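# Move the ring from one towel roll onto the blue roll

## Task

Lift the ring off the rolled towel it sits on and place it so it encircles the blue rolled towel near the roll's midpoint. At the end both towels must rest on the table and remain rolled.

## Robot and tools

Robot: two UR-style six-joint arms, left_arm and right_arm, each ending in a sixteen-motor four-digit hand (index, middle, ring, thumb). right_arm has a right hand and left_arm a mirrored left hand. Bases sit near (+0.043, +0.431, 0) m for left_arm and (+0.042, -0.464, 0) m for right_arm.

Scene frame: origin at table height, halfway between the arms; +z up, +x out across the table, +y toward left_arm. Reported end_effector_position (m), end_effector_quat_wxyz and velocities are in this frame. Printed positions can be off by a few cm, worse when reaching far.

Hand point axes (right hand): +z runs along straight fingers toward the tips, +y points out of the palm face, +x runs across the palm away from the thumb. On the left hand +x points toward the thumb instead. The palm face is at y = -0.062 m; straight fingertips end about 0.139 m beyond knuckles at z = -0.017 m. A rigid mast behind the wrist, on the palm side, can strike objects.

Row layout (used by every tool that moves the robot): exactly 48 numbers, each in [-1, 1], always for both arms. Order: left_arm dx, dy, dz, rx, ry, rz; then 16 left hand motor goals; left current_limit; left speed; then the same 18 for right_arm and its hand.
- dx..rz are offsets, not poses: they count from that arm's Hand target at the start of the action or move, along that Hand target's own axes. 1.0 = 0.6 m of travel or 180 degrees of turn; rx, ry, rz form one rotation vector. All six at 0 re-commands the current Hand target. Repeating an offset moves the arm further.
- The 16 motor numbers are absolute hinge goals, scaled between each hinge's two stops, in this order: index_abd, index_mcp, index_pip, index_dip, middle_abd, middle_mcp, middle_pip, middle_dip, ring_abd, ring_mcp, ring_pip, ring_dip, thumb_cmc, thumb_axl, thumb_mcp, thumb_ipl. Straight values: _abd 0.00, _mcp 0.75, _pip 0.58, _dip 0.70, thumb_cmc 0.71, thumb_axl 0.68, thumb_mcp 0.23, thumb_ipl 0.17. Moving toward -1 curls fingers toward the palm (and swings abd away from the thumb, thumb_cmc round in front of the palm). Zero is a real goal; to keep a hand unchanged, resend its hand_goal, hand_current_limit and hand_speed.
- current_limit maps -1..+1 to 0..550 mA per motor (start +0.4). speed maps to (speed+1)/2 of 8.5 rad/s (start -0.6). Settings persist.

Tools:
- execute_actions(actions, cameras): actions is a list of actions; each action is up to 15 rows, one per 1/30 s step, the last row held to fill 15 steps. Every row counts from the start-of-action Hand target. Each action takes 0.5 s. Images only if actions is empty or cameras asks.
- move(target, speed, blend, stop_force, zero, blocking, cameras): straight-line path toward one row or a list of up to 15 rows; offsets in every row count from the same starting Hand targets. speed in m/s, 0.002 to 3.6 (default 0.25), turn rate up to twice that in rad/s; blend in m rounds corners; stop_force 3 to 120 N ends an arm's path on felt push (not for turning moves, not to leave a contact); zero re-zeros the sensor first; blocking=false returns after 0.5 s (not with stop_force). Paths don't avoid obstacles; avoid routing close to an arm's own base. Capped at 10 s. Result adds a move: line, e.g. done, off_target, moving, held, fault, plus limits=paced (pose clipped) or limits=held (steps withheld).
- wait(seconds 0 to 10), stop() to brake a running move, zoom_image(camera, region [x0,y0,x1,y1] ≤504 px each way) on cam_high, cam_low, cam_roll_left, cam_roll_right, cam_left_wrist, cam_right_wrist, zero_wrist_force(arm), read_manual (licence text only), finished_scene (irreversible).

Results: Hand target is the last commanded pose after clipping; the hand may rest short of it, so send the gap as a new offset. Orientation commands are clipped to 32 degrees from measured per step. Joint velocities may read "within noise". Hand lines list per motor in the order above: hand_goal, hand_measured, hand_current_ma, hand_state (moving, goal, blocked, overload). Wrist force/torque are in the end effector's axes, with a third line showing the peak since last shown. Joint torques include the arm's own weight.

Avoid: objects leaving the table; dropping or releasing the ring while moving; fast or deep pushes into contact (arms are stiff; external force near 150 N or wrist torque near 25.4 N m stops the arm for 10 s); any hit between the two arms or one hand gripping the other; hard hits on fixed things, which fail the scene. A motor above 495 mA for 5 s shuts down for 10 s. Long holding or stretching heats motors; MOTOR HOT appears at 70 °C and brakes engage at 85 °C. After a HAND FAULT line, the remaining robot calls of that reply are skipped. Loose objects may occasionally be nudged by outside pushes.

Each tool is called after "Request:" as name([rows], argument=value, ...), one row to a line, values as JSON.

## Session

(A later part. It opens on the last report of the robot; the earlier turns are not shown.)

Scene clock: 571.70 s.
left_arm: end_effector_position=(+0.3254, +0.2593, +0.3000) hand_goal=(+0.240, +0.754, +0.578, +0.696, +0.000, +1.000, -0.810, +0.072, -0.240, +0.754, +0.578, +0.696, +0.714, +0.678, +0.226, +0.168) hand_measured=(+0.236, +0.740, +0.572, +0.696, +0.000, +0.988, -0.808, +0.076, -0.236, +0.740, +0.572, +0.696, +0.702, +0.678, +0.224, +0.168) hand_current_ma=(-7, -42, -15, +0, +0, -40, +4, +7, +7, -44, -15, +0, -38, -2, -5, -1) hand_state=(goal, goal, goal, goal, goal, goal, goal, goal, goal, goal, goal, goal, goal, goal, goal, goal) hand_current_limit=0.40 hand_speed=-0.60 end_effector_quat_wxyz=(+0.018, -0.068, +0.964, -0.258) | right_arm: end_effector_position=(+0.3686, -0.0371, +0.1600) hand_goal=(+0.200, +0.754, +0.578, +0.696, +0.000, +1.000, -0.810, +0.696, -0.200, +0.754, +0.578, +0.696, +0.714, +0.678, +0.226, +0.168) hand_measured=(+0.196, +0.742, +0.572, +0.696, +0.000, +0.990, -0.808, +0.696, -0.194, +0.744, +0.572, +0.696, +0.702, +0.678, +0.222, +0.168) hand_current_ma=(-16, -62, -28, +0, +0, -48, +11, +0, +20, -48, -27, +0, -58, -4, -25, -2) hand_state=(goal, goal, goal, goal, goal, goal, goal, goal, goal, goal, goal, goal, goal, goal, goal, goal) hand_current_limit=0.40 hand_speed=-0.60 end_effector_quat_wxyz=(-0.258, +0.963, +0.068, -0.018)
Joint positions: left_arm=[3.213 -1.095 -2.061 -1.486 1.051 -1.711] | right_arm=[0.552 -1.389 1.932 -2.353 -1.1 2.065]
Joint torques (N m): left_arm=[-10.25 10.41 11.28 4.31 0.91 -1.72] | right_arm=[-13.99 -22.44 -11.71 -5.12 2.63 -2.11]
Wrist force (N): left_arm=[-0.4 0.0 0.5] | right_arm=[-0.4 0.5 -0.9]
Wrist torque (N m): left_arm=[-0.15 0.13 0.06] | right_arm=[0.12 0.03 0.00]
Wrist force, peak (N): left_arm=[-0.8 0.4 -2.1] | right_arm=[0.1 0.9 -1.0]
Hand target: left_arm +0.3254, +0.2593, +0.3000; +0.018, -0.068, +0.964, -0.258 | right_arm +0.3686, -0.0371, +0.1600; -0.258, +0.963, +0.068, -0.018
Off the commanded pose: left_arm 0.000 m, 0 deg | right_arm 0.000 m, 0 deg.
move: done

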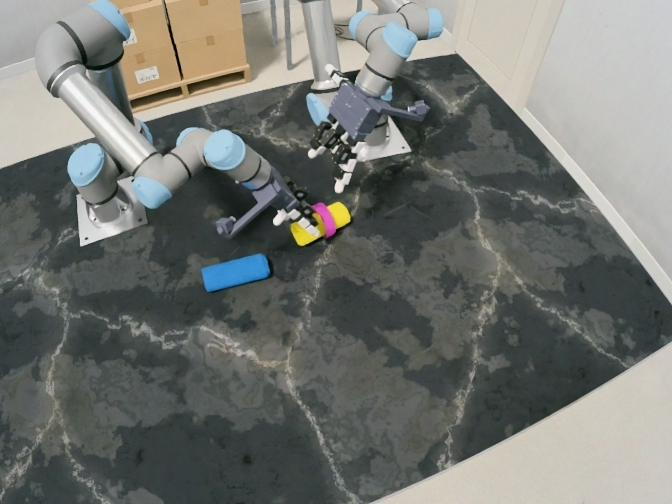

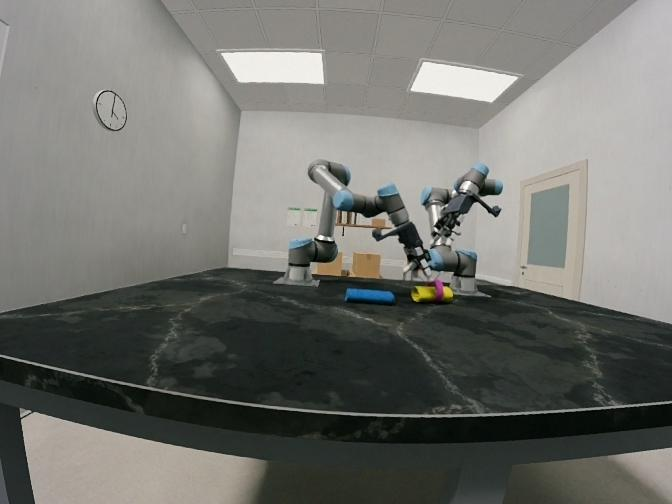

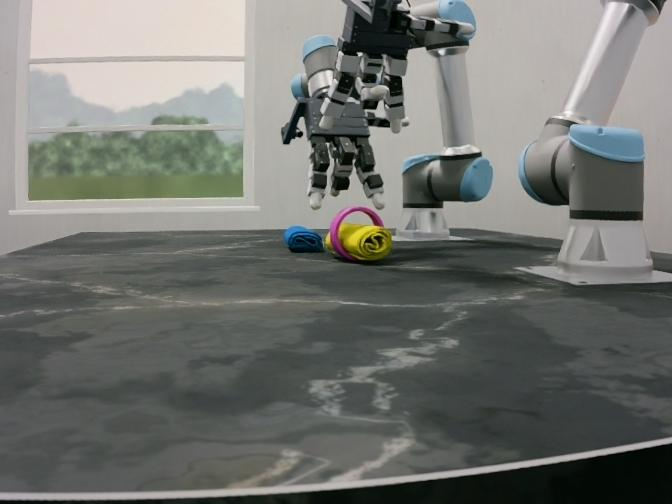

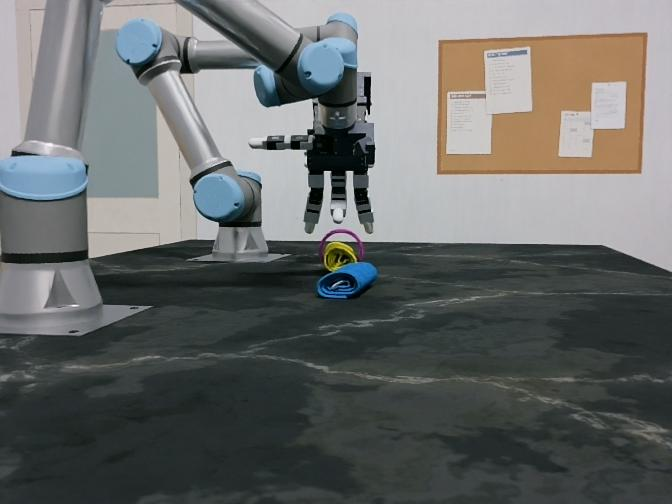

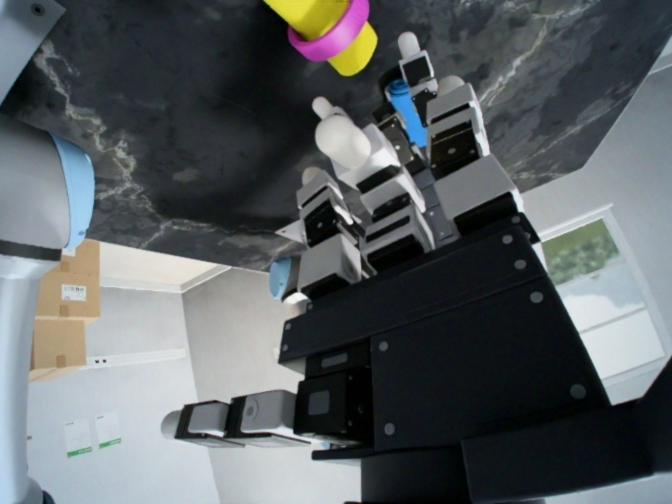

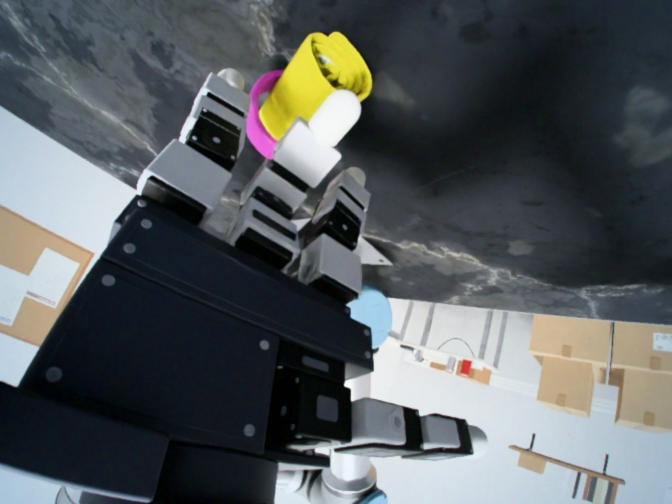

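Request:
move(target=[0,0,0,0,0,0, 0.24,0.754,0.577,0.696, 0,1,-0.81,0.072, -0.24,0.754,0.577,0.696, 0.714,0.677,0.226,0.168, 0.4,-0.6, 0.0083,0.033,0.0867,0,0,0, 0.2,0.754,0.577,0.696, 0,1,-1,0.072, -0.2,0.754,0.577,0.696, 0.714,0.677,0.226,0.168, 0.4,-0.6], cameras=["cam_high","cam_roll_right","cam_right_wrist","cam_roll_left"], speed=0.15)

Request:
zoom_image(camera="cam_high", region=[240, 140, 400, 270])

Request:
zoom_image(camera="cam_right_wrist", region=[150, 0, 450, 220])

Request:
zoom_image(camera="cam_roll_right", region=[270, 180, 410, 310])

Request:
zoom_image(camera="cam_roll_left", region=[260, 130, 430, 290])

Scene clock: 597.63 s.
left_arm: end_effector_position=(+0.3254, +0.2593, +0.3000) hand_goal=(+0.240, +0.754, +0.578, +0.696, +0.000, +1.000, -0.810, +0.072, -0.240, +0.754, +0.578, +0.696, +0.714, +0.678, +0.226, +0.168) hand_measured=(+0.236, +0.740, +0.572, +0.696, +0.000, +0.988, -0.808, +0.076, -0.236, +0.740, +0.572, +0.696, +0.702, +0.678, +0.224, +0.168) hand_current_ma=(-7, -42, -15, +0, +0, -40, +4, +7, +7, -44, -15, +0, -38, -2, -5, -1) hand_state=(goal, goal, goal, goal, goal, goal, goal, goal, goal, goal, goal, goal, goal, goal, goal, goal) hand_current_limit=0.40 hand_speed=-0.60 end_effector_quat_wxyz=(+0.018, -0.068, +0.964, -0.258) | right_arm: end_effector_position=(+0.3722, -0.0276, +0.1051) hand_goal=(+0.200, +0.754, +0.578, +0.696, +0.000, +1.000, -1.000, +0.072, -0.200, +0.754, +0.578, +0.696, +0.714, +0.678, +0.226, +0.168) hand_measured=(+0.196, +0.742, +0.572, +0.696, +0.000, +0.990, -0.994, +0.074, -0.196, +0.744, +0.572, +0.696, +0.702, +0.678, +0.222, +0.168) hand_current_ma=(-15, -60, -27, +0, +0, -45, +27, +13, +19, -48, -27, +0, -56, -4, -25, -2) hand_state=(goal, goal, goal, goal, goal, goal, goal, goal, goal, goal, goal, goal, goal, goal, goal, goal) hand_current_limit=0.40 hand_speed=-0.60 end_effector_quat_wxyz=(-0.258, +0.963, +0.068, -0.018)
Joint positions: left_arm=[3.213 -1.095 -2.061 -1.486 1.051 -1.711] | right_arm=[0.564 -1.287 1.973 -2.501 -1.103 2.077]
Joint torques (N m): left_arm=[-10.57 10.1 11.39 4.48 0.92 -1.84] | right_arm=[13.66 -28.08 -9.91 -5.09 -1.08 1.9]
Wrist force (N): left_arm=[-0.3 0.1 0.6] | right_arm=[-0.1 0.5 -0.9]
Wrist torque (N m): left_arm=[-0.14 0.12 0.06] | right_arm=[0.12 -0.02 -0.05]
Wrist force, peak (N): left_arm=[-0.6 0.2 0.8] | right_arm=[0.2 0.0 -1.7]
Hand target: left_arm +0.3254, +0.2593, +0.3000; +0.018, -0.068, +0.964, -0.258 | right_arm +0.3722, -0.0276, +0.1051; -0.258, +0.963, +0.068, -0.018
Off the commanded pose: left_arm 0.000 m, 0 deg | right_arm 0.000 m, 0 deg.
move: done
Images, in order (width x height): cam_high 672x504, cam_roll_left 672x504, cam_roll_right 672x504, cam_right_wrist 672x504.

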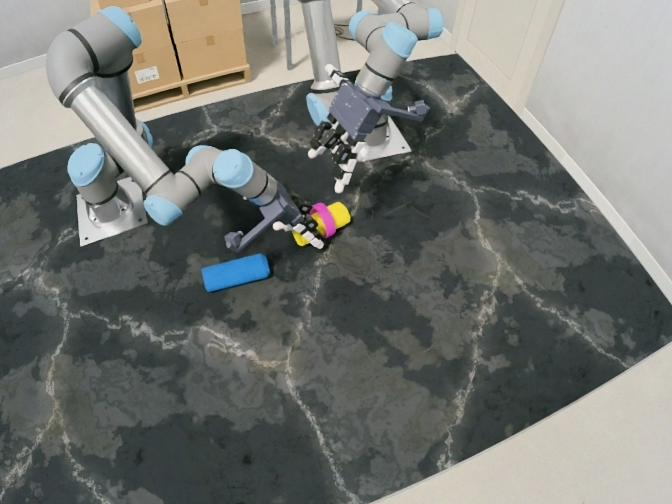

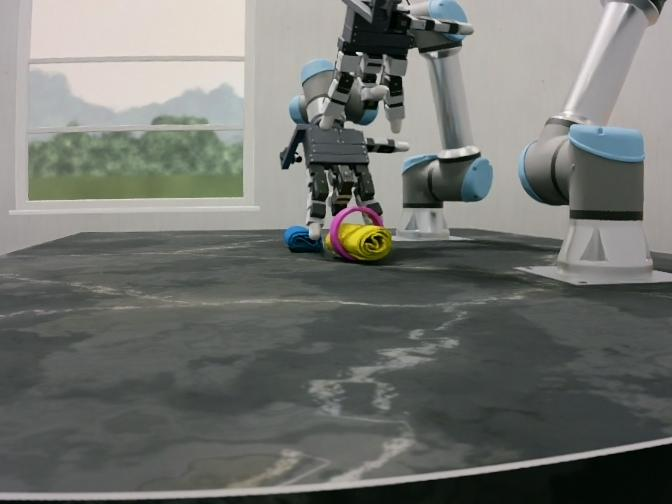

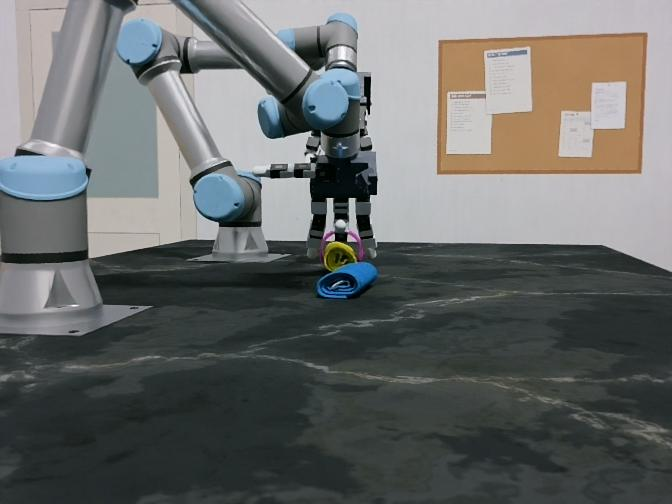

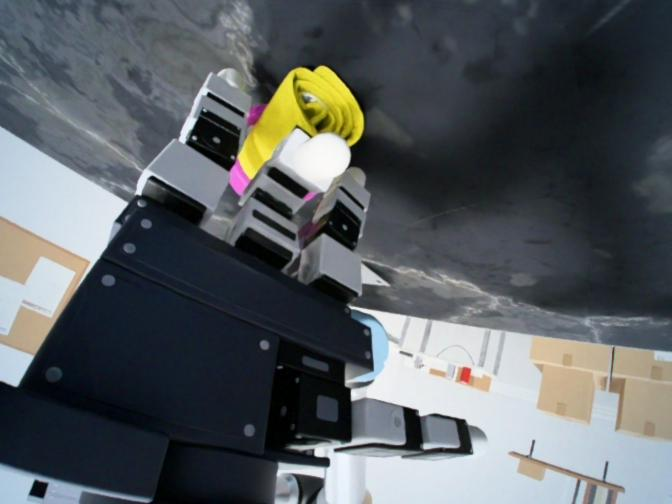

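Scaled by 3.150 from the camera's 672x504 image, which has a finer 960x720 frame.

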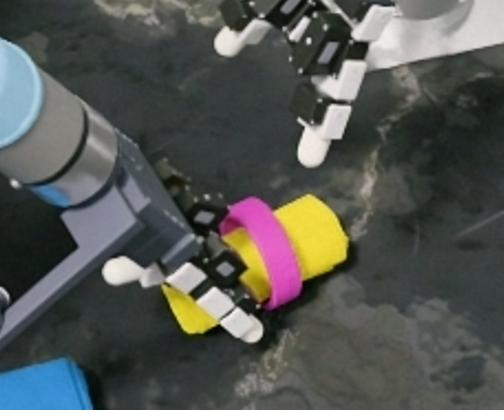

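Scaled by 1.680 from the camera's 672x504 image, which has a finer 960x720 frame.

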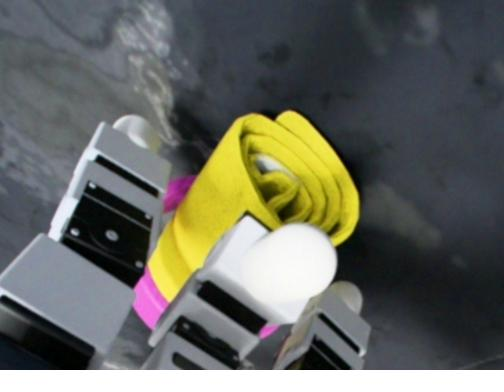

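Scaled by 3.600 from the camera's 672x504 image, which has a finer 960x720 frame.

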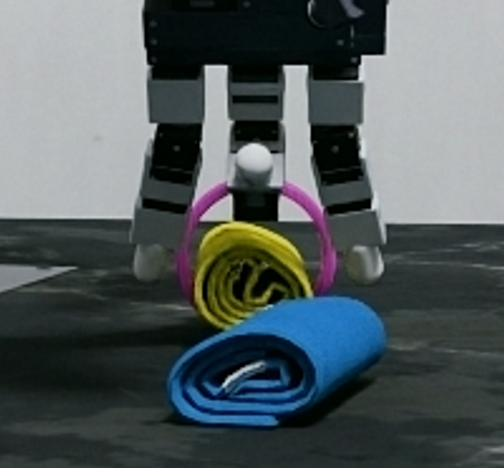

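Scaled by 2.965 from the camera's 672x504 image, which has a finer 960x720 frame.

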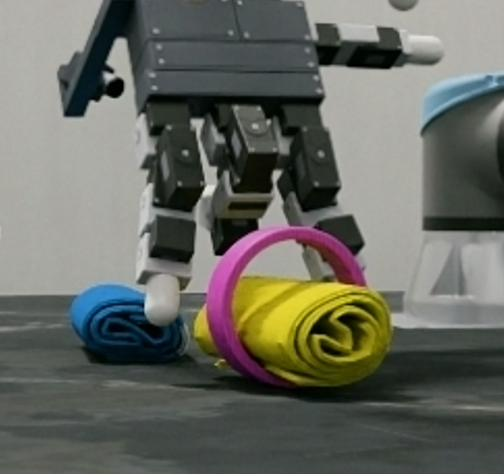

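Request:
move(target=[0,0,0,0,0,0, 0.24,0.754,0.577,0.696, 0,1,-0.81,0.072, -0.24,0.754,0.577,0.696, 0.714,0.677,0.226,0.168, 0.4,-0.6, 0,0.0233,0.0404,0,0,0, 0.2,0.754,0.577,0.696, 0,1,-1,0.072, -0.2,0.754,0.577,0.696, 0.714,0.677,0.226,0.168, 0.4,-0.6], speed=0.08, stop_force=8)

Request:
move(target=[0,0,0,0,0,0, 0.24,0.754,0.577,0.696, 0,1,-0.81,0.072, -0.24,0.754,0.577,0.696, 0.714,0.677,0.226,0.168, 0.4,-0.6, 0,0,0,0,0,0, 0,0.754,0.577,0.696, 0,1,-1,0.072, 0,0.754,0.577,0.696, 0.714,0.677,0.226,0.168, 0.4,-0.9], cameras=["cam_high","cam_roll_right","cam_right_wrist","cam_roll_left"])

Request:
zoom_image(camera="cam_right_wrist", region=[150, 0, 450, 220])

Request:
zoom_image(camera="cam_roll_right", region=[270, 180, 410, 310])

Request:
zoom_image(camera="cam_roll_left", region=[260, 130, 430, 290])

Scene clock: 618.60 s.
left_arm: end_effector_position=(+0.3254, +0.2593, +0.3000) hand_goal=(+0.240, +0.754, +0.578, +0.696, +0.000, +1.000, -0.810, +0.072, -0.240, +0.754, +0.578, +0.696, +0.714, +0.678, +0.226, +0.168) hand_measured=(+0.236, +0.740, +0.572, +0.696, +0.000, +0.988, -0.808, +0.076, -0.236, +0.740, +0.572, +0.696, +0.702, +0.678, +0.224, +0.168) hand_current_ma=(-7, -42, -15, +0, +0, -40, +4, +7, +7, -44, -15, +0, -38, -2, -5, -1) hand_state=(goal, goal, goal, goal, goal, goal, goal, goal, goal, goal, goal, goal, goal, goal, goal, goal) hand_current_limit=0.40 hand_speed=-0.60 end_effector_quat_wxyz=(+0.018, -0.068, +0.964, -0.258) | right_arm: end_effector_position=(+0.3722, -0.0276, +0.0771) hand_goal=(+0.200, +0.754, +0.578, +0.696, +0.000, +1.000, -1.000, +0.072, -0.200, +0.754, +0.578, +0.696, +0.714, +0.678, +0.226, +0.168) hand_measured=(+0.196, +0.742, +0.572, +0.696, +0.000, +0.990, -0.994, +0.074, -0.196, +0.744, +0.572, +0.696, +0.702, +0.678, +0.222, +0.168) hand_current_ma=(-15, -60, -27, +0, +0, -44, +24, +13, +19, -48, -26, +0, -56, -4, -25, -2) hand_state=(goal, goal, goal, goal, goal, goal, goal, goal, goal, goal, goal, goal, goal, goal, goal, goal) hand_current_limit=0.40 hand_speed=-0.60 end_effector_quat_wxyz=(-0.258, +0.963, +0.068, -0.018)
Joint positions: left_arm=[3.213 -1.095 -2.061 -1.486 1.051 -1.711] | right_arm=[0.564 -1.24 1.999 -2.575 -1.103 2.077]
Joint torques (N m): left_arm=[-11.26 9.18 11.12 4.36 0.87 -1.58] | right_arm=[12.7 -26.6 -8.61 -5.22 -0.96 1.75]
Wrist force (N): left_arm=[-0.4 0.2 0.8] | right_arm=[-0.2 0.4 -1.1]
Wrist torque (N m): left_arm=[-0.15 0.13 0.05] | right_arm=[0.13 0.01 -0.06]
Wrist force, peak (N): left_arm=[-0.6 0.0 0.9] | right_arm=[-0.3 0.5 -1.4]
Hand target: left_arm +0.3254, +0.2593, +0.3000; +0.018, -0.068, +0.964, -0.258 | right_arm +0.3722, -0.0276, +0.0771; -0.258, +0.963, +0.068, -0.018
Off the commanded pose: left_arm 0.000 m, 0 deg | right_arm 0.000 m, 0 deg.
move: done

Scene clock: 619.33 s.
left_arm: end_effector_position=(+0.3254, +0.2593, +0.3000) hand_goal=(+0.240, +0.754, +0.578, +0.696, +0.000, +1.000, -0.810, +0.072, -0.240, +0.754, +0.578, +0.696, +0.714, +0.678, +0.226, +0.168) hand_measured=(+0.236, +0.740, +0.572, +0.696, +0.000, +0.988, -0.808, +0.076, -0.236, +0.740, +0.572, +0.696, +0.702, +0.678, +0.224, +0.168) hand_current_ma=(-7, -42, -15, +0, +0, -40, +4, +7, +7, -44, -15, +0, -38, -2, -5, -1) hand_state=(goal, goal, goal, goal, goal, goal, goal, goal, goal, goal, goal, goal, goal, goal, goal, goal) hand_current_limit=0.40 hand_speed=-0.60 end_effector_quat_wxyz=(+0.018, -0.068, +0.964, -0.258) | right_arm: end_effector_position=(+0.3722, -0.0276, +0.0771) hand_goal=(+0.000, +0.754, +0.578, +0.696, +0.000, +1.000, -1.000, +0.072, +0.000, +0.754, +0.578, +0.696, +0.714, +0.678, +0.226, +0.168) hand_measured=(+0.010, +0.742, +0.572, +0.696, +0.000, +0.990, -0.996, +0.074, -0.008, +0.744, +0.572, +0.696, +0.702, +0.678, +0.222, +0.168) hand_current_ma=(+38, -60, -27, +0, +0, -44, +22, +13, -28, -48, -26, +0, -56, -4, -25, -2) hand_state=(goal, goal, goal, goal, goal, goal, goal, goal, goal, goal, goal, goal, goal, goal, goal, goal) hand_current_limit=0.40 hand_speed=-0.90 end_effector_quat_wxyz=(-0.258, +0.963, +0.068, -0.018)
Joint positions: left_arm=[3.213 -1.095 -2.061 -1.486 1.051 -1.711] | right_arm=[0.564 -1.24 1.999 -2.575 -1.103 2.077]
Joint torques (N m): left_arm=[-11.23 8.98 11.03 4.28 0.89 -1.65] | right_arm=[12.48 -26.75 -9.07 -5.11 -1.09 1.79]
Wrist force (N): left_arm=[-0.3 0.0 0.7] | right_arm=[-0.1 0.3 -1.0]
Wrist torque (N m): left_arm=[-0.16 0.12 0.07] | right_arm=[0.10 -0.04 -0.05]
Wrist force, peak (N): left_arm=[-0.5 -0.1 0.9] | right_arm=[-0.3 0.4 -1.3]
Hand target: left_arm +0.3254, +0.2593, +0.3000; +0.018, -0.068, +0.964, -0.258 | right_arm +0.3722, -0.0276, +0.0771; -0.258, +0.963, +0.068, -0.018
Off the commanded pose: left_arm 0.000 m, 0 deg | right_arm 0.000 m, 0 deg.
move: done
Images, in order (width x height): cam_high 672x504, cam_roll_left 672x504, cam_roll_right 672x504, cam_right_wrist 672x504.

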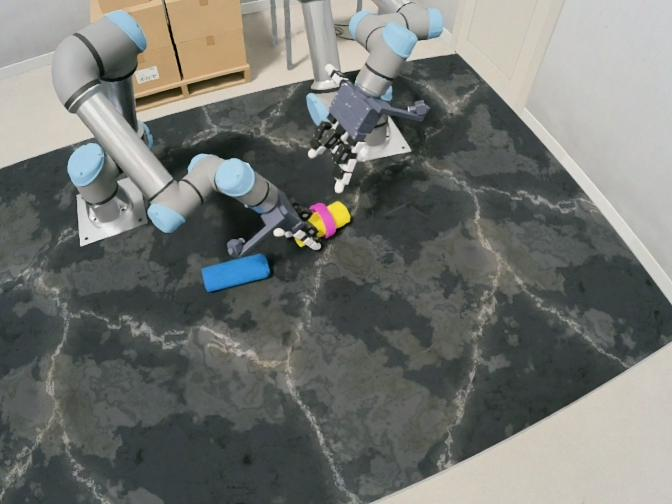

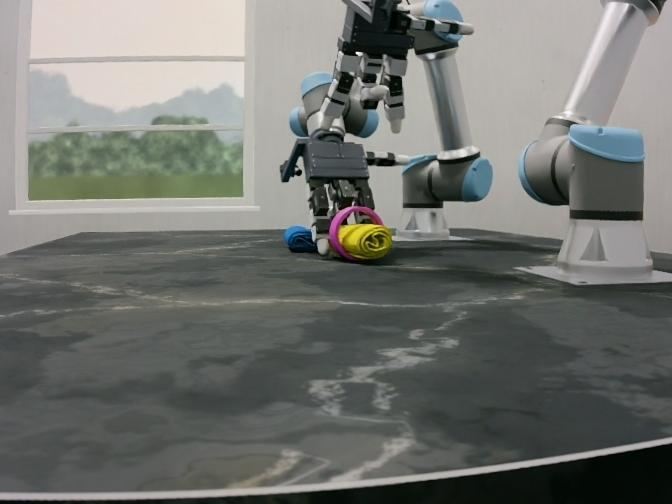

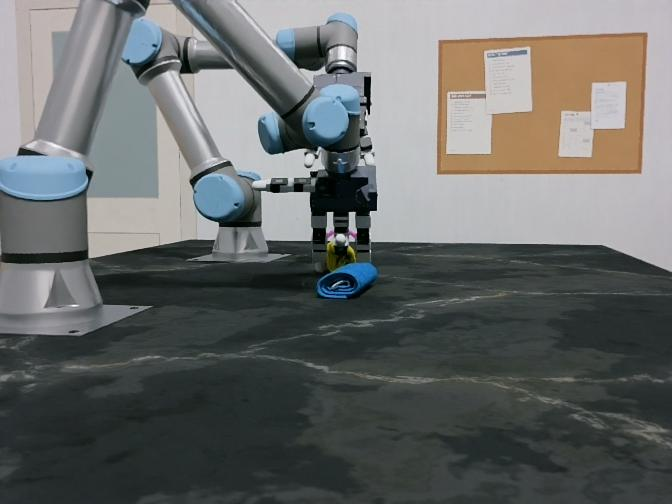

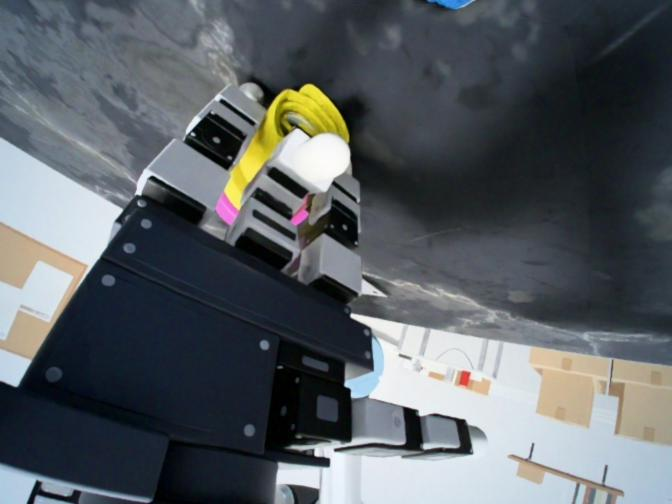

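Scaled by 1.680 from the camera's 672x504 image, which has a finer 960x720 frame.

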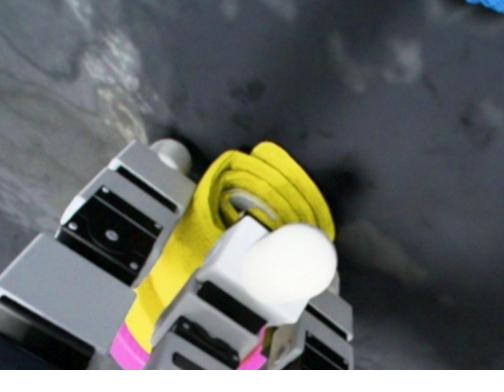

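Scaled by 3.600 from the camera's 672x504 image, which has a finer 960x720 frame.

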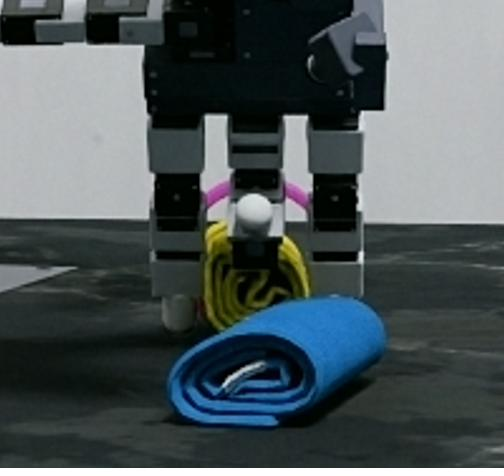

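Scaled by 2.965 from the camera's 672x504 image, which has a finer 960x720 frame.

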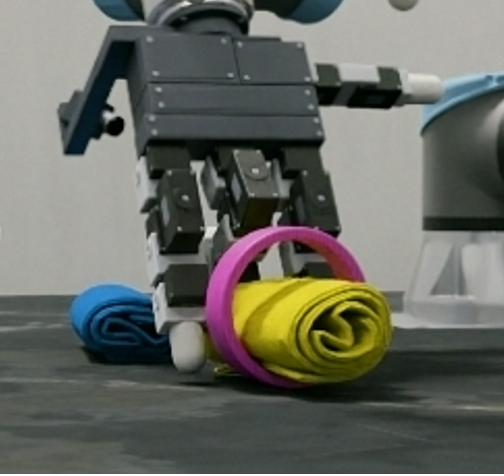

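Request:
move(target=[0,0,0,0,0,0, 0.24,0.754,0.577,0.696, 0,1,-0.81,0.072, -0.24,0.754,0.577,0.696, 0.714,0.677,0.226,0.168, 0.4,-0.6, 0,0,0,0,0,0, -0.12,0.754,0.577,0.696, 0,1,-1,0.072, 0.12,0.754,0.577,0.696, 0.714,0.677,0.226,0.168, 0.4,-0.9], cameras=["cam_roll_right","cam_right_wrist","cam_roll_left"])

Request:
zoom_image(camera="cam_right_wrist", region=[150, 0, 450, 220])

Request:
zoom_image(camera="cam_roll_left", region=[260, 130, 430, 290])

Scene clock: 624.30 s.
left_arm: end_effector_position=(+0.3254, +0.2593, +0.3000) hand_goal=(+0.240, +0.754, +0.578, +0.696, +0.000, +1.000, -0.810, +0.072, -0.240, +0.754, +0.578, +0.696, +0.714, +0.678, +0.226, +0.168) hand_measured=(+0.236, +0.740, +0.572, +0.696, +0.000, +0.988, -0.808, +0.076, -0.236, +0.740, +0.572, +0.696, +0.702, +0.678, +0.224, +0.168) hand_current_ma=(-7, -42, -15, +0, +0, -40, +4, +7, +7, -44, -15, +0, -38, -2, -5, -1) hand_state=(goal, goal, goal, goal, goal, goal, goal, goal, goal, goal, goal, goal, goal, goal, goal, goal) hand_current_limit=0.40 hand_speed=-0.60 end_effector_quat_wxyz=(+0.018, -0.068, +0.964, -0.258) | right_arm: end_effector_position=(+0.3722, -0.0276, +0.0771) hand_goal=(-0.120, +0.754, +0.578, +0.696, +0.000, +1.000, -1.000, +0.072, +0.120, +0.754, +0.578, +0.696, +0.714, +0.678, +0.226, +0.168) hand_measured=(-0.084, +0.746, +0.574, +0.696, +0.000, +0.990, -1.000, +0.074, +0.086, +0.744, +0.572, +0.696, +0.702, +0.678, +0.222, +0.168) hand_current_ma=(+153, -41, -14, +0, +0, -44, +1, +13, -136, -48, -26, +0, -56, -4, -25, -2) hand_state=(blocked, goal, goal, goal, goal, goal, goal, goal, blocked, goal, goal, goal, goal, goal, goal, goal) hand_current_limit=0.40 hand_speed=-0.90 end_effector_quat_wxyz=(-0.258, +0.963, +0.068, -0.018)
Joint positions: left_arm=[3.213 -1.095 -2.061 -1.486 1.051 -1.711] | right_arm=[0.564 -1.24 1.999 -2.575 -1.103 2.077]
Joint torques (N m): left_arm=[-10.45 8.56 11.23 4.24 0.71 -1.62] | right_arm=[11.63 -28.03 -10.59 -5.06 -1.04 1.74]
Wrist force (N): left_arm=[-0.4 0.0 0.6] | right_arm=[-0.2 0.4 -0.9]
Wrist torque (N m): left_arm=[-0.15 0.13 0.06] | right_arm=[0.10 -0.02 -0.07]
Wrist force, peak (N): left_arm=[-0.3 -0.2 1.0] | right_arm=[0.0 0.4 -1.4]
Hand target: left_arm +0.3254, +0.2593, +0.3000; +0.018, -0.068, +0.964, -0.258 | right_arm +0.3722, -0.0276, +0.0771; -0.258, +0.963, +0.068, -0.018
Off the commanded pose: left_arm 0.000 m, 0 deg | right_arm 0.000 m, 0 deg.
move: done
Images, in order (width x height): cam_roll_left 672x504, cam_roll_right 672x504, cam_right_wrist 672x504.

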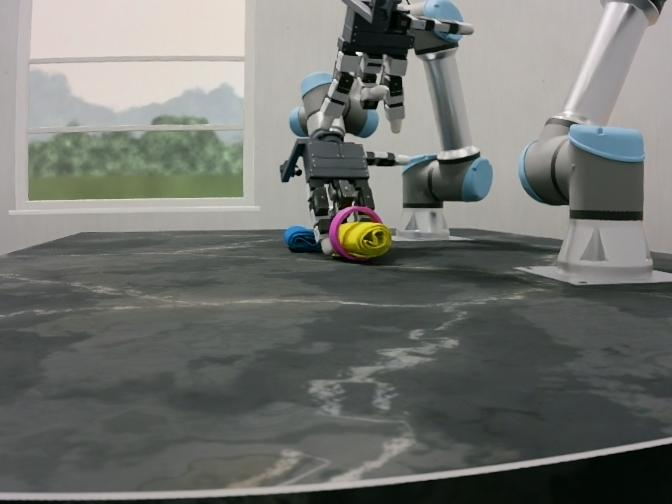

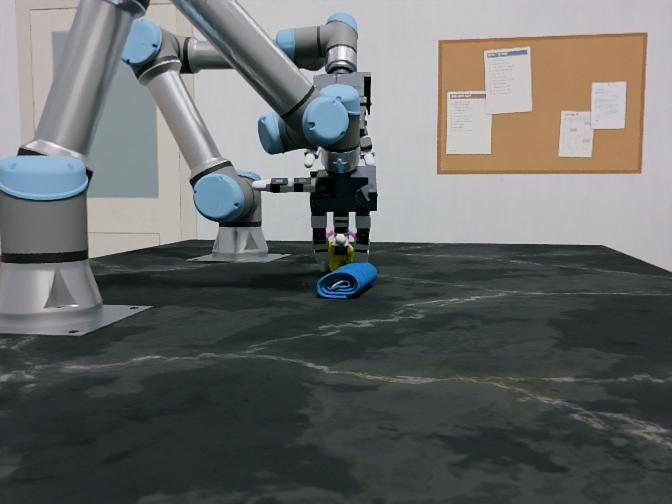

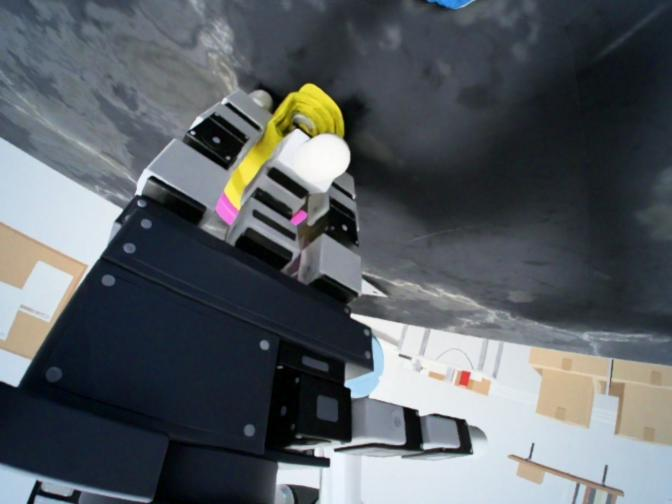

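Scaled by 1.680 from the camera's 672x504 image, which has a finer 960x720 frame.

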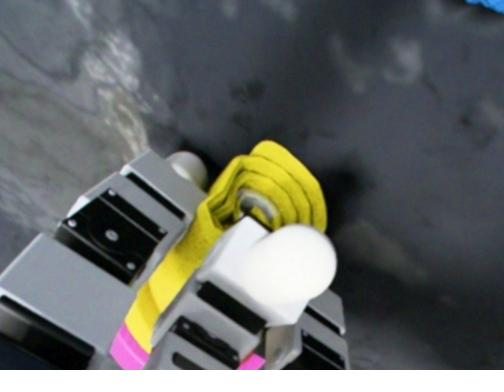

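Scaled by 2.965 from the camera's 672x504 image, which has a finer 960x720 frame.

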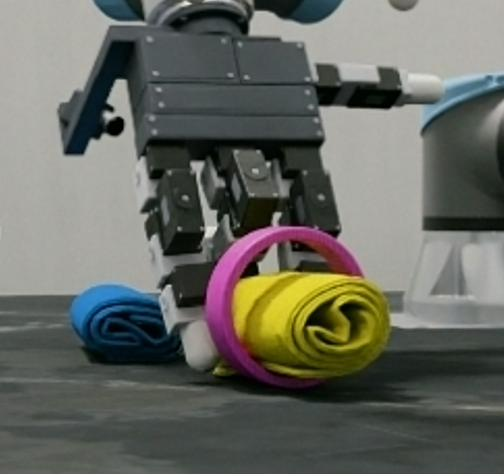

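Request:
move(target=[-0.0065,0.0755,0.1488,0,0,0, 0.24,0.754,0.577,0.696, 0,1,-0.81,0.072, -0.24,0.754,0.577,0.696, 0.714,0.677,0.226,0.168, 0.4,-0.6, 0,0,0,0,0,0, -0.12,0.754,0.577,0.696, 0,1,-1,0.072, 0.12,0.754,0.577,0.696, 0.714,0.677,0.226,0.168, 0.4,-0.9], cameras=["cam_high","cam_roll_left","cam_left_wrist","cam_low"])

Request:
zoom_image(camera="cam_high", region=[240, 120, 420, 270])

Request:
zoom_image(camera="cam_left_wrist", region=[200, 0, 500, 220])

Request:
zoom_image(camera="cam_roll_left", region=[260, 110, 430, 290])

Request:
zoom_image(camera="cam_low", region=[380, 200, 500, 320])

Scene clock: 646.80 s.
left_arm: end_effector_position=(+0.3300, +0.2545, +0.2001) hand_goal=(+0.240, +0.754, +0.578, +0.696, +0.000, +1.000, -0.810, +0.072, -0.240, +0.754, +0.578, +0.696, +0.714, +0.678, +0.226, +0.168) hand_measured=(+0.236, +0.742, +0.572, +0.696, +0.000, +0.988, -0.808, +0.076, -0.236, +0.742, +0.572, +0.696, +0.702, +0.678, +0.224, +0.168) hand_current_ma=(-7, -38, -14, +0, +0, -36, +4, +7, +7, -39, -14, +0, -34, -2, -5, -1) hand_state=(goal, goal, goal, goal, goal, goal, goal, goal, goal, goal, goal, goal, goal, goal, goal, goal) hand_current_limit=0.40 hand_speed=-0.60 end_effector_quat_wxyz=(+0.018, -0.068, +0.964, -0.258) | right_arm: end_effector_position=(+0.3722, -0.0276, +0.0771) hand_goal=(-0.120, +0.754, +0.578, +0.696, +0.000, +1.000, -1.000, +0.072, +0.120, +0.754, +0.578, +0.696, +0.714, +0.678, +0.226, +0.168) hand_measured=(-0.084, +0.746, +0.574, +0.696, +0.000, +0.990, -1.000, +0.074, +0.086, +0.744, +0.572, +0.696, +0.702, +0.678, +0.222, +0.168) hand_current_ma=(+153, -41, -14, +0, +0, -44, +1, +13, -136, -48, -26, +0, -56, -4, -25, -2) hand_state=(blocked, goal, goal, goal, goal, goal, goal, goal, blocked, goal, goal, goal, goal, goal, goal, goal) hand_current_limit=0.40 hand_speed=-0.90 end_effector_quat_wxyz=(-0.258, +0.963, +0.068, -0.018)
Joint positions: left_arm=[3.197 -1.161 -2.288 -1.184 1.052 -1.729] | right_arm=[0.564 -1.24 1.999 -2.575 -1.103 2.077]
Joint torques (N m): left_arm=[-10.61 -1.99 10.28 4.38 0.97 -1.68] | right_arm=[11.25 -27.65 -11.27 -4.84 -0.92 1.79]
Wrist force (N): left_arm=[-0.3 0.2 0.7] | right_arm=[-0.3 0.0 -1.1]
Wrist torque (N m): left_arm=[-0.10 0.14 0.07] | right_arm=[0.06 0.00 -0.08]
Wrist force, peak (N): left_arm=[0.0 1.1 2.1] | right_arm=[-0.2 0.5 -1.4]
Hand target: left_arm +0.3300, +0.2545, +0.2001; +0.018, -0.068, +0.964, -0.258 | right_arm +0.3722, -0.0276, +0.0771; -0.258, +0.963, +0.068, -0.018
Off the commanded pose: left_arm 0.000 m, 0 deg | right_arm 0.000 m, 0 deg.
move: done
Images, in order (width x height): cam_high 672x504, cam_low 672x504, cam_roll_left 672x504, cam_left_wrist 672x504.

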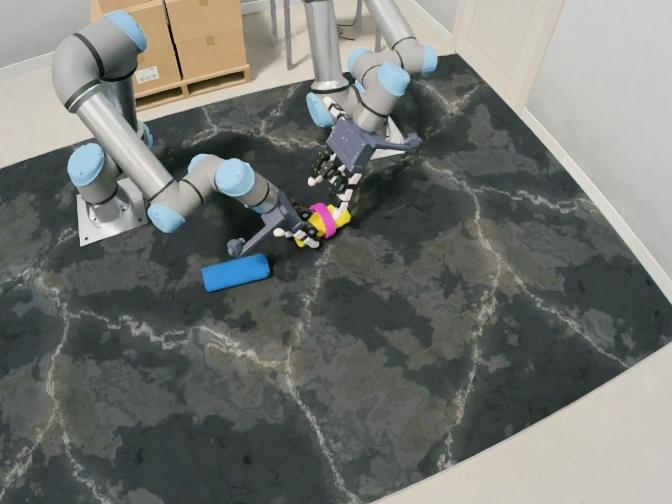

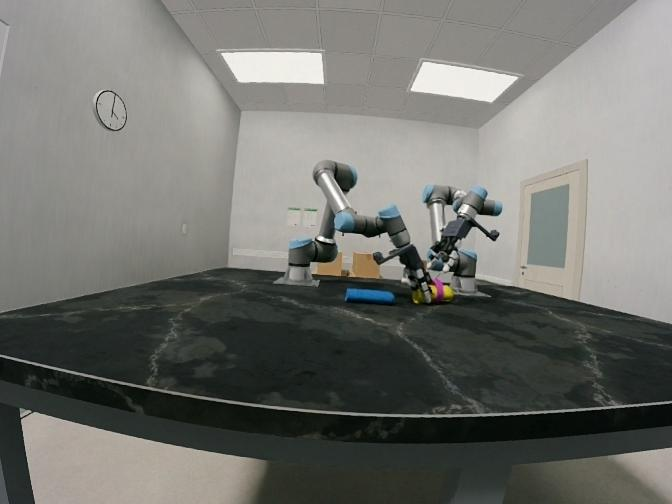

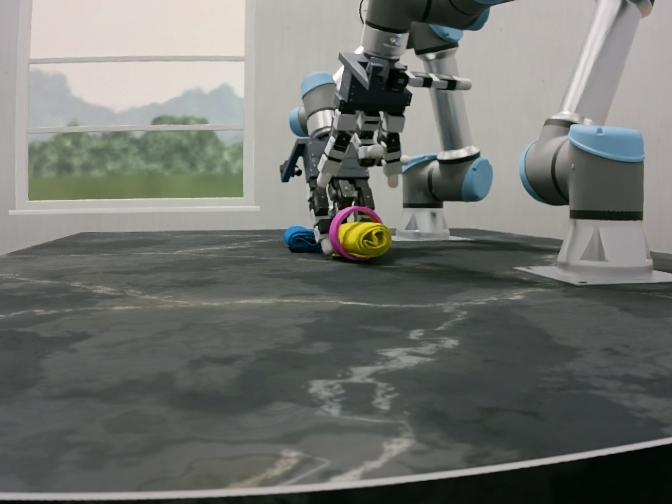

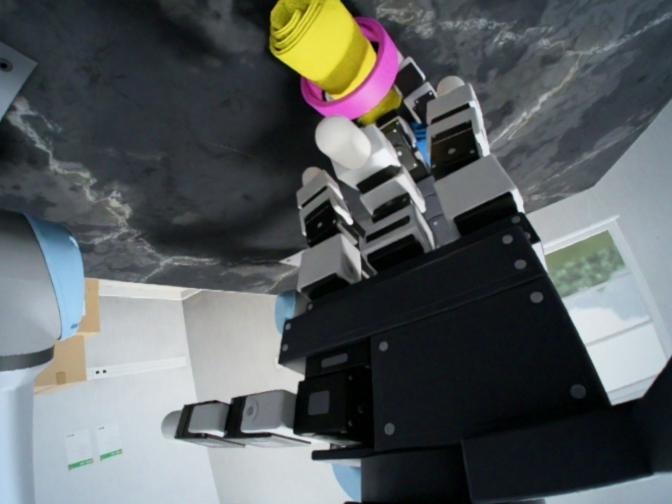

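Scaled by 2.800 from the camera's 672x504 image, which has a finer 960x720 frame.

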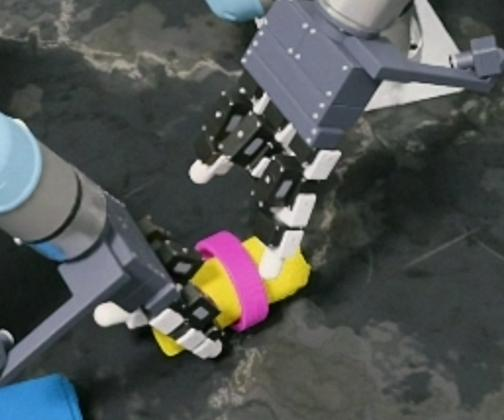

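Scaled by 1.680 from the camera's 672x504 image, which has a finer 960x720 frame.

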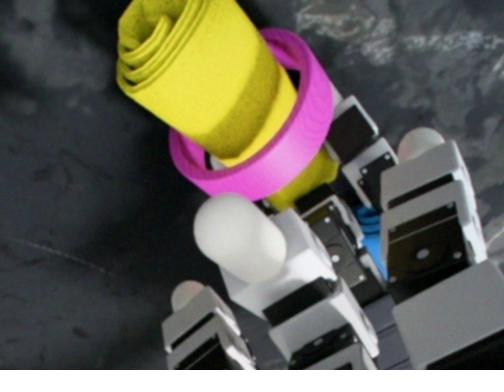

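Scaled by 2.800 from the camera's 672x504 image, which has a finer 960x720 frame.

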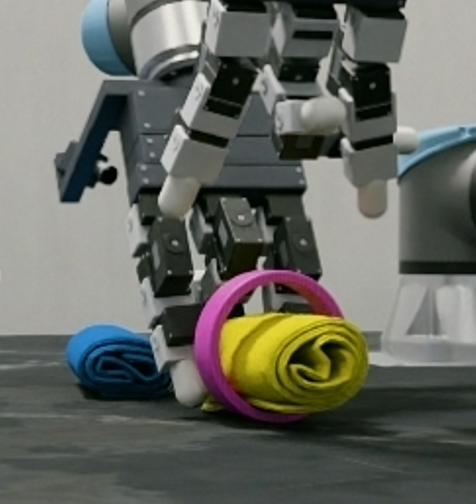

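Scaled by 4.200 from the camera's 672x504 image, which has a finer 960x720 frame.

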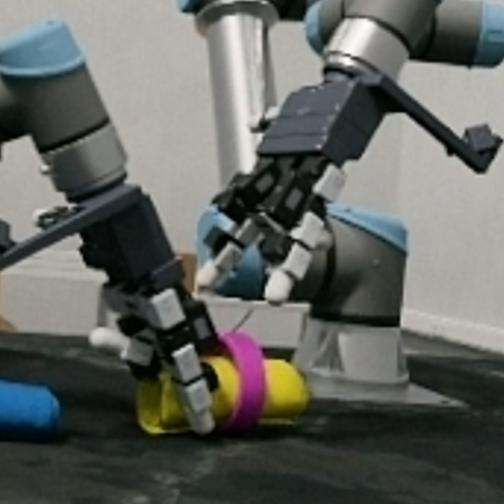

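Request:
move(target=[0,0.0717,0.1241,0,0,0, 0.24,0.754,0.577,0.696, 0,1,-0.81,0.072, -0.24,0.754,0.577,0.696, 0.714,0.677,0.226,0.168, 0.4,-0.6, 0,0,0,0,0,0, -0.12,0.754,0.577,0.696, 0,1,-1,0.072, 0.12,0.754,0.577,0.696, 0.714,0.677,0.226,0.168, 0.4,-0.9], speed=0.1, stop_force=8, cameras=["cam_high","cam_roll_left","cam_left_wrist","cam_low"])

Request:
zoom_image(camera="cam_high", region=[240, 120, 420, 270])

Request:
zoom_image(camera="cam_left_wrist", region=[200, 0, 500, 220])

Request:
zoom_image(camera="cam_roll_left", region=[260, 110, 430, 290])

Request:
zoom_image(camera="cam_low", region=[380, 200, 500, 320])

Scene clock: 666.43 s.
left_arm: end_effector_position=(+0.3300, +0.2545, +0.1141) hand_goal=(+0.240, +0.754, +0.578, +0.696, +0.000, +1.000, -0.810, +0.072, -0.240, +0.754, +0.578, +0.696, +0.714, +0.678, +0.226, +0.168) hand_measured=(+0.236, +0.742, +0.572, +0.696, +0.000, +0.988, -0.808, +0.076, -0.236, +0.742, +0.572, +0.696, +0.702, +0.678, +0.224, +0.168) hand_current_ma=(-7, -38, -14, +0, +0, -36, +4, +7, +7, -39, -14, +0, -34, -2, -5, -1) hand_state=(goal, goal, goal, goal, goal, goal, goal, goal, goal, goal, goal, goal, goal, goal, goal, goal) hand_current_limit=0.40 hand_speed=-0.60 end_effector_quat_wxyz=(+0.018, -0.068, +0.964, -0.258) | right_arm: end_effector_position=(+0.3722, -0.0276, +0.0771) hand_goal=(-0.120, +0.754, +0.578, +0.696, +0.000, +1.000, -1.000, +0.072, +0.120, +0.754, +0.578, +0.696, +0.714, +0.678, +0.226, +0.168) hand_measured=(-0.084, +0.746, +0.574, +0.696, +0.000, +0.990, -1.000, +0.074, +0.086, +0.744, +0.572, +0.696, +0.702, +0.678, +0.222, +0.168) hand_current_ma=(+153, -41, -14, +0, +0, -44, +1, +13, -136, -48, -26, +0, -56, -4, -25, -2) hand_state=(blocked, goal, goal, goal, goal, goal, goal, goal, blocked, goal, goal, goal, goal, goal, goal, goal) hand_current_limit=0.40 hand_speed=-0.90 end_effector_quat_wxyz=(-0.258, +0.963, +0.068, -0.018)
Joint positions: left_arm=[3.197 -1.289 -2.458 -0.886 1.052 -1.729] | right_arm=[0.564 -1.24 1.999 -2.575 -1.103 2.077]
Joint torques (N m): left_arm=[-10.42 0.77 7.79 4.47 0.9 -1.71] | right_arm=[10.03 -28.39 -11.78 -4.87 -0.97 1.69]
Wrist force (N): left_arm=[-0.6 0.1 0.7] | right_arm=[-0.1 0.3 -1.0]
Wrist torque (N m): left_arm=[-0.14 0.15 0.05] | right_arm=[0.09 -0.04 -0.06]
Wrist force, peak (N): left_arm=[-0.6 0.3 1.3] | right_arm=[-0.3 0.3 -1.6]
Hand target: left_arm +0.3300, +0.2545, +0.1141; +0.018, -0.068, +0.964, -0.258 | right_arm +0.3722, -0.0276, +0.0771; -0.258, +0.963, +0.068, -0.018
Off the commanded pose: left_arm 0.000 m, 0 deg | right_arm 0.000 m, 0 deg.
move: done
Images, in order (width x height): cam_high 672x504, cam_low 672x504, cam_roll_left 672x504, cam_left_wrist 672x504.

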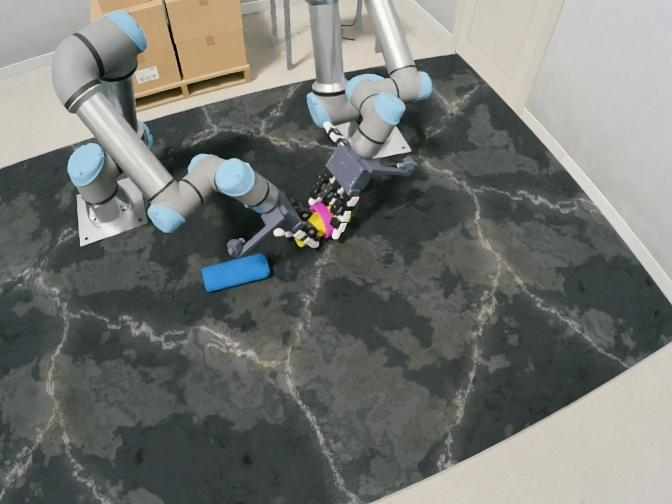

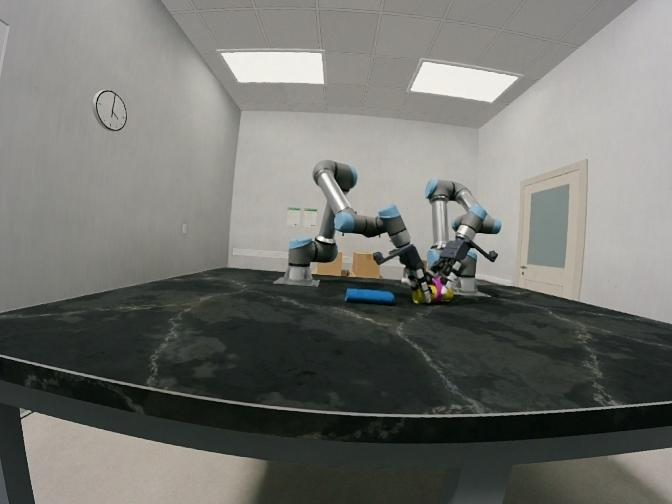

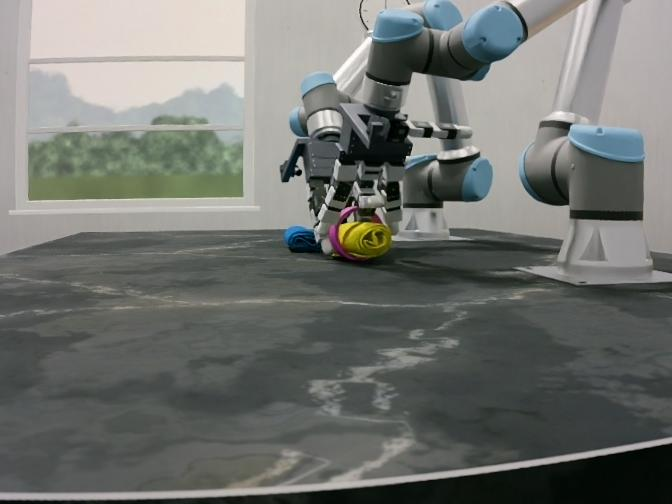

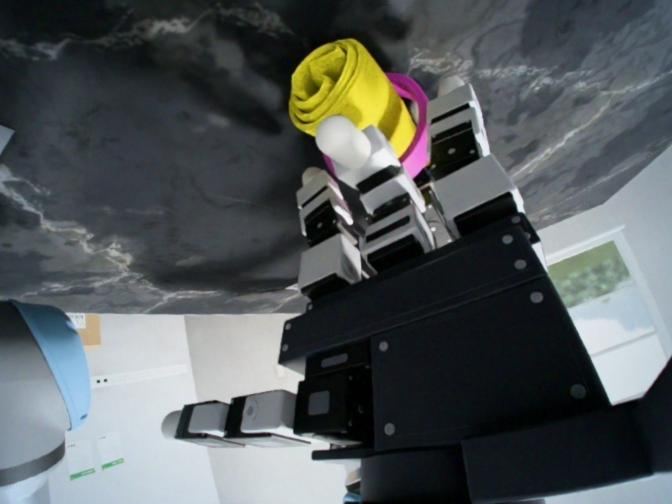

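Scaled by 2.800 from the camera's 672x504 image, which has a finer 960x720 frame.

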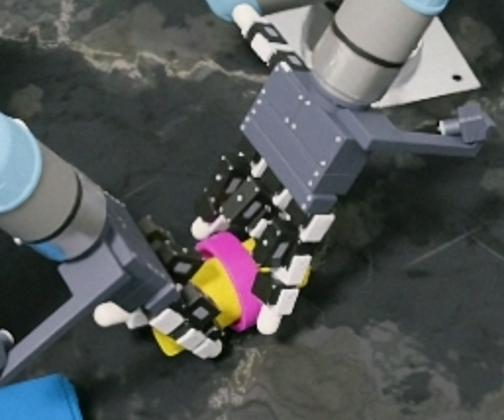

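Scaled by 1.680 from the camera's 672x504 image, which has a finer 960x720 frame.

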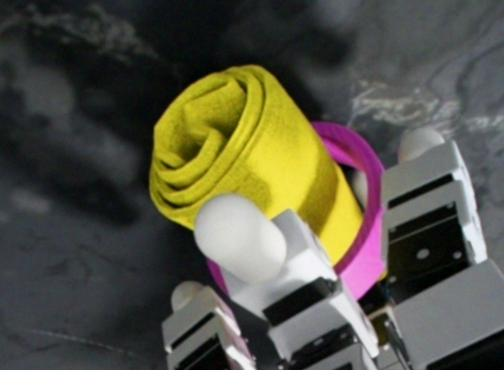

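Scaled by 2.800 from the camera's 672x504 image, which has a finer 960x720 frame.

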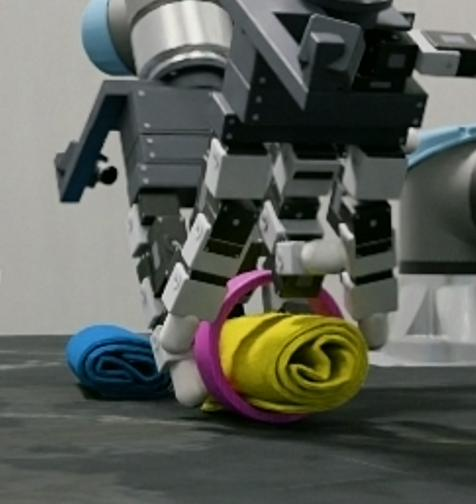

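Scaled by 4.200 from the camera's 672x504 image, which has a finer 960x720 frame.

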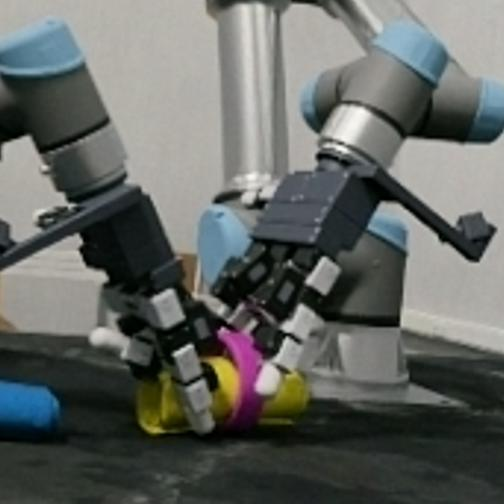

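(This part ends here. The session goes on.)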